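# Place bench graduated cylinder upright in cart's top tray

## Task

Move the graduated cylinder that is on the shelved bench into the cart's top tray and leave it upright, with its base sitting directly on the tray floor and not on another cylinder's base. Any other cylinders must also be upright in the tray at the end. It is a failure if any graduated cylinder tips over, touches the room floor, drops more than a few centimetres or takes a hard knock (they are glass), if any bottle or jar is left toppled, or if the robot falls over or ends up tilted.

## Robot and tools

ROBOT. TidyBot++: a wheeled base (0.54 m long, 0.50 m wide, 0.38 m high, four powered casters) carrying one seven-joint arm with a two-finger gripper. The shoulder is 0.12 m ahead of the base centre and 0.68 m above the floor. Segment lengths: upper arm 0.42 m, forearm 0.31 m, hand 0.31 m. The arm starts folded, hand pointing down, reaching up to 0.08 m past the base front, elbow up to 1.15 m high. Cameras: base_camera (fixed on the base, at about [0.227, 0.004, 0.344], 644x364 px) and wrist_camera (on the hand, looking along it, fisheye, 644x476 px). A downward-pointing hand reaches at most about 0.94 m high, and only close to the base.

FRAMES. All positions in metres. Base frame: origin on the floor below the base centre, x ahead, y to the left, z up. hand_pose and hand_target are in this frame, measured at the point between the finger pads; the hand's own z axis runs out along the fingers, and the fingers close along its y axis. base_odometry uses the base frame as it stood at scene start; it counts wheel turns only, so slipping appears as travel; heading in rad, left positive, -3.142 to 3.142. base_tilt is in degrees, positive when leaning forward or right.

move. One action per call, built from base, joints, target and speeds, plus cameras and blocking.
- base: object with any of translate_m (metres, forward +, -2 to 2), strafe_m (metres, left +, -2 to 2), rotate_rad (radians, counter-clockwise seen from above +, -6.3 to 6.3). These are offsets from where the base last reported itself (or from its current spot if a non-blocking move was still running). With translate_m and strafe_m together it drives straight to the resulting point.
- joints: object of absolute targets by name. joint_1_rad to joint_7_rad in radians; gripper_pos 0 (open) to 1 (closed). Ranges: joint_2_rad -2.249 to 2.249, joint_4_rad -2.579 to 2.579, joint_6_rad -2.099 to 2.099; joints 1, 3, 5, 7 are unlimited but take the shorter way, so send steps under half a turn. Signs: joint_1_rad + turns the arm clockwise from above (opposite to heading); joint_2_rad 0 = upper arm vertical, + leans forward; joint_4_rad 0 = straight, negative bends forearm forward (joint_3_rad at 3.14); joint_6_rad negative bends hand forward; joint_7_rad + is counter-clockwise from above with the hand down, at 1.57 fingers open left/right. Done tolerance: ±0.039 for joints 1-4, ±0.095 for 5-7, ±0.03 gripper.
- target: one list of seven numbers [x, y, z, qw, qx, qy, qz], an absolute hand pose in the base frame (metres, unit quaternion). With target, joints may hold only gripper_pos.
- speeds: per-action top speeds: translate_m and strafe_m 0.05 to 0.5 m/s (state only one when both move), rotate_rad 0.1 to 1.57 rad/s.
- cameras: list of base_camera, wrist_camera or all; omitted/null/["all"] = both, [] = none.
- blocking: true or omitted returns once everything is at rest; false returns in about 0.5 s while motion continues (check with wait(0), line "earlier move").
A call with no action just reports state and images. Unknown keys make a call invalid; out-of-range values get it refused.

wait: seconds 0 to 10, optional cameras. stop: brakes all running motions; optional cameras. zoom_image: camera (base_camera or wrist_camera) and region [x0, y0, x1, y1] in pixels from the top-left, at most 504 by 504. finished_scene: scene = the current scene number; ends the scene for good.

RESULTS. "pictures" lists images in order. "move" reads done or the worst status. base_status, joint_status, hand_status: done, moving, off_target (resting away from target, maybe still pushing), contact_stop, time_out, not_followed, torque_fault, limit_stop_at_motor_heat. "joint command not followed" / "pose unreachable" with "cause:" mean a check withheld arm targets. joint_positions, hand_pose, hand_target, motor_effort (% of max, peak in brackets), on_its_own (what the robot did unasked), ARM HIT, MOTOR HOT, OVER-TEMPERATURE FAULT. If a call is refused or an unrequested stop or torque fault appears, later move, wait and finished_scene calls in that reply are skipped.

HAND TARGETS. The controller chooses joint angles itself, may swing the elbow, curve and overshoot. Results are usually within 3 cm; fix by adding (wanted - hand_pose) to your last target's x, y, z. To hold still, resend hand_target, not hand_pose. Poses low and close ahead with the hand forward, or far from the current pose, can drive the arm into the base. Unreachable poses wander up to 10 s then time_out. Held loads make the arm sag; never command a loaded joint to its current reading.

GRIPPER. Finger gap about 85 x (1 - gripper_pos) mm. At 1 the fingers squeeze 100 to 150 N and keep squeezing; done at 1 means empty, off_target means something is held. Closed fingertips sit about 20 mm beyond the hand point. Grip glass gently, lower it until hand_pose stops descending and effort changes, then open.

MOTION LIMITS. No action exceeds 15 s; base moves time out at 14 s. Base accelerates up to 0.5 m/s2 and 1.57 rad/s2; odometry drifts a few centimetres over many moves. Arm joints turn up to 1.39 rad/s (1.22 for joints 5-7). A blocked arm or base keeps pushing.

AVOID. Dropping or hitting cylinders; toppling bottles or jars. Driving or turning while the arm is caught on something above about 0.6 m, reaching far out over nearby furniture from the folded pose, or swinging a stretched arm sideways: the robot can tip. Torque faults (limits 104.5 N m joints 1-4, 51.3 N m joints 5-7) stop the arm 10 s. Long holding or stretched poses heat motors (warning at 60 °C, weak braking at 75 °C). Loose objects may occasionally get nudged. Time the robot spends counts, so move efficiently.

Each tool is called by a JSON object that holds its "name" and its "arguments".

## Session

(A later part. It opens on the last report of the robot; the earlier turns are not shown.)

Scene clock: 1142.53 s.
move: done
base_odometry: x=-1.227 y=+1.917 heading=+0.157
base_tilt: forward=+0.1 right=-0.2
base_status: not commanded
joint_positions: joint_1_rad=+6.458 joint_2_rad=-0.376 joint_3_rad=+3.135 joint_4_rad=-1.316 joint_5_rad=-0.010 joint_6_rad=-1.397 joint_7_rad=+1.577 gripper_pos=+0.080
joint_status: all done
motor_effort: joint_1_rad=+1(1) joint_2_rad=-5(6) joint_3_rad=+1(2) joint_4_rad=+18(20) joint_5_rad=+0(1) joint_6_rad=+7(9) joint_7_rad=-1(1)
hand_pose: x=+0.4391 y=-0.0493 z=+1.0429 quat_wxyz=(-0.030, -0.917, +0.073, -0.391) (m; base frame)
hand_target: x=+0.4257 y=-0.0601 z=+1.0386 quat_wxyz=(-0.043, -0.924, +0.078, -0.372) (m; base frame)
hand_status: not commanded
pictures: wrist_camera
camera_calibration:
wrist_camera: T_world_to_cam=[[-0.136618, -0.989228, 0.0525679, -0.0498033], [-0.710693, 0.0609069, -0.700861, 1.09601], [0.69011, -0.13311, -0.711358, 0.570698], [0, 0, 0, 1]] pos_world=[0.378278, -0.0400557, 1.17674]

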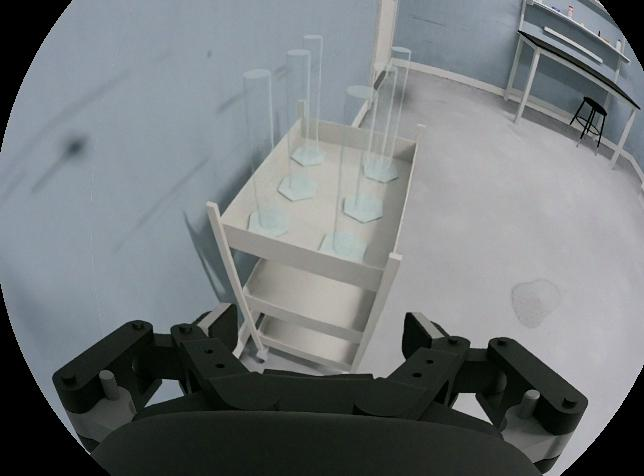

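{"name": "zoom_image", "arguments": {"camera": "wrist_camera", "region": [220, 180, 310, 270]}}

{"name": "zoom_image", "arguments": {"camera": "wrist_camera", "region": [220, 20, 440, 240]}}

Scaled by 5.600.

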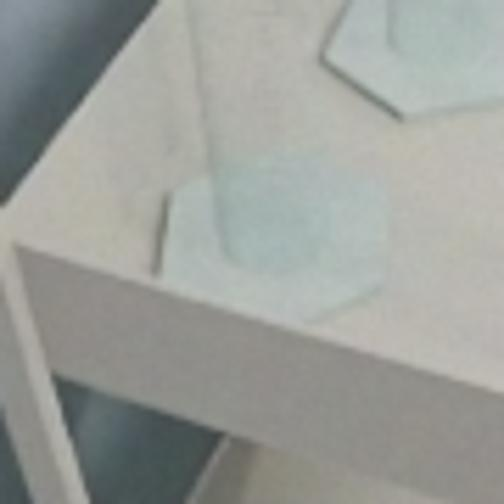

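Scaled by 2.291.

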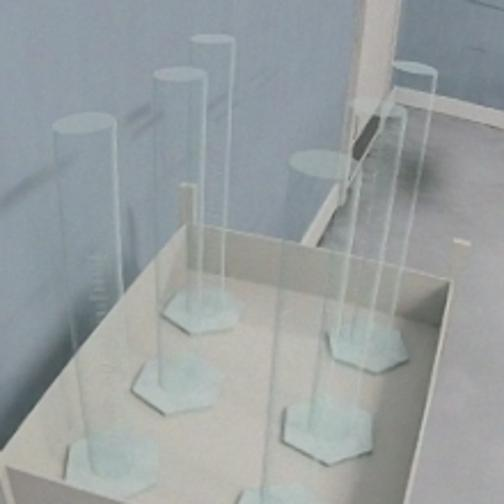

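{"name": "move", "arguments": {"joints": {"joint_1_rad": 0.5, "joint_6_rad": -0.9}, "cameras": ["wrist_camera"]}}

{"name": "zoom_image", "arguments": {"camera": "wrist_camera", "region": [340, 0, 644, 260]}}

Scene clock: 1170.33 s.
move: done
base_odometry: x=-1.227 y=+1.917 heading=+0.157
base_tilt: forward=+0.1 right=-0.1
base_status: not commanded
joint_positions: joint_1_rad=+6.757 joint_2_rad=-0.376 joint_3_rad=+3.135 joint_4_rad=-1.315 joint_5_rad=-0.010 joint_6_rad=-0.960 joint_7_rad=+1.577 gripper_pos=+0.080
joint_status: all done
motor_effort: joint_1_rad=+1(2) joint_2_rad=-4(7) joint_3_rad=+1(2) joint_4_rad=+20(21) joint_5_rad=+0(1) joint_6_rad=+8(10) joint_7_rad=-1(1)
hand_pose: x=+0.4729 y=-0.1733 z=+1.1582 quat_wxyz=(-0.133, -0.792, +0.185, -0.567) (m; base frame)
hand_target: x=+0.4691 y=-0.1887 z=+1.1846 quat_wxyz=(-0.160, -0.769, +0.184, -0.591) (m; base frame)
hand_status: not commanded
pictures: wrist_camera
camera_calibration:
wrist_camera: T_world_to_cam=[[-0.446328, -0.892989, 0.0579818, -0.0170541], [-0.335241, 0.106779, -0.936062, 1.31125], [0.829702, -0.437228, -0.347025, 0.072189], [0, 0, 0, 1]] pos_world=[0.372077, -0.12368, 1.25345]

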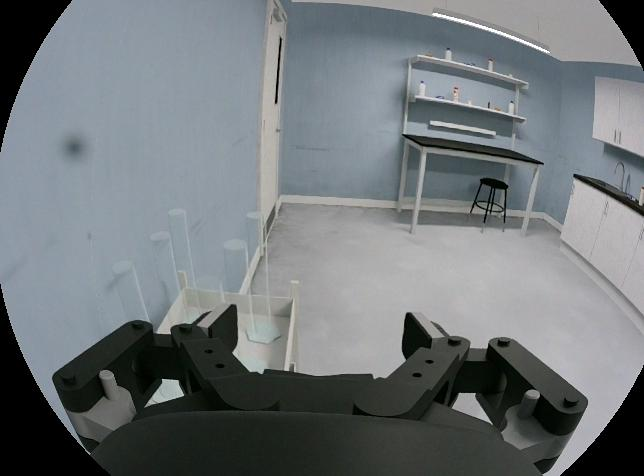

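Scaled by 1.658.

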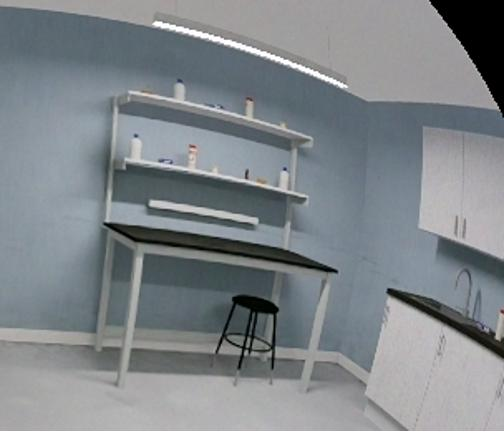

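{"name": "finished_scene", "arguments": {"scene": 2}}

The scene is finished: the task was done.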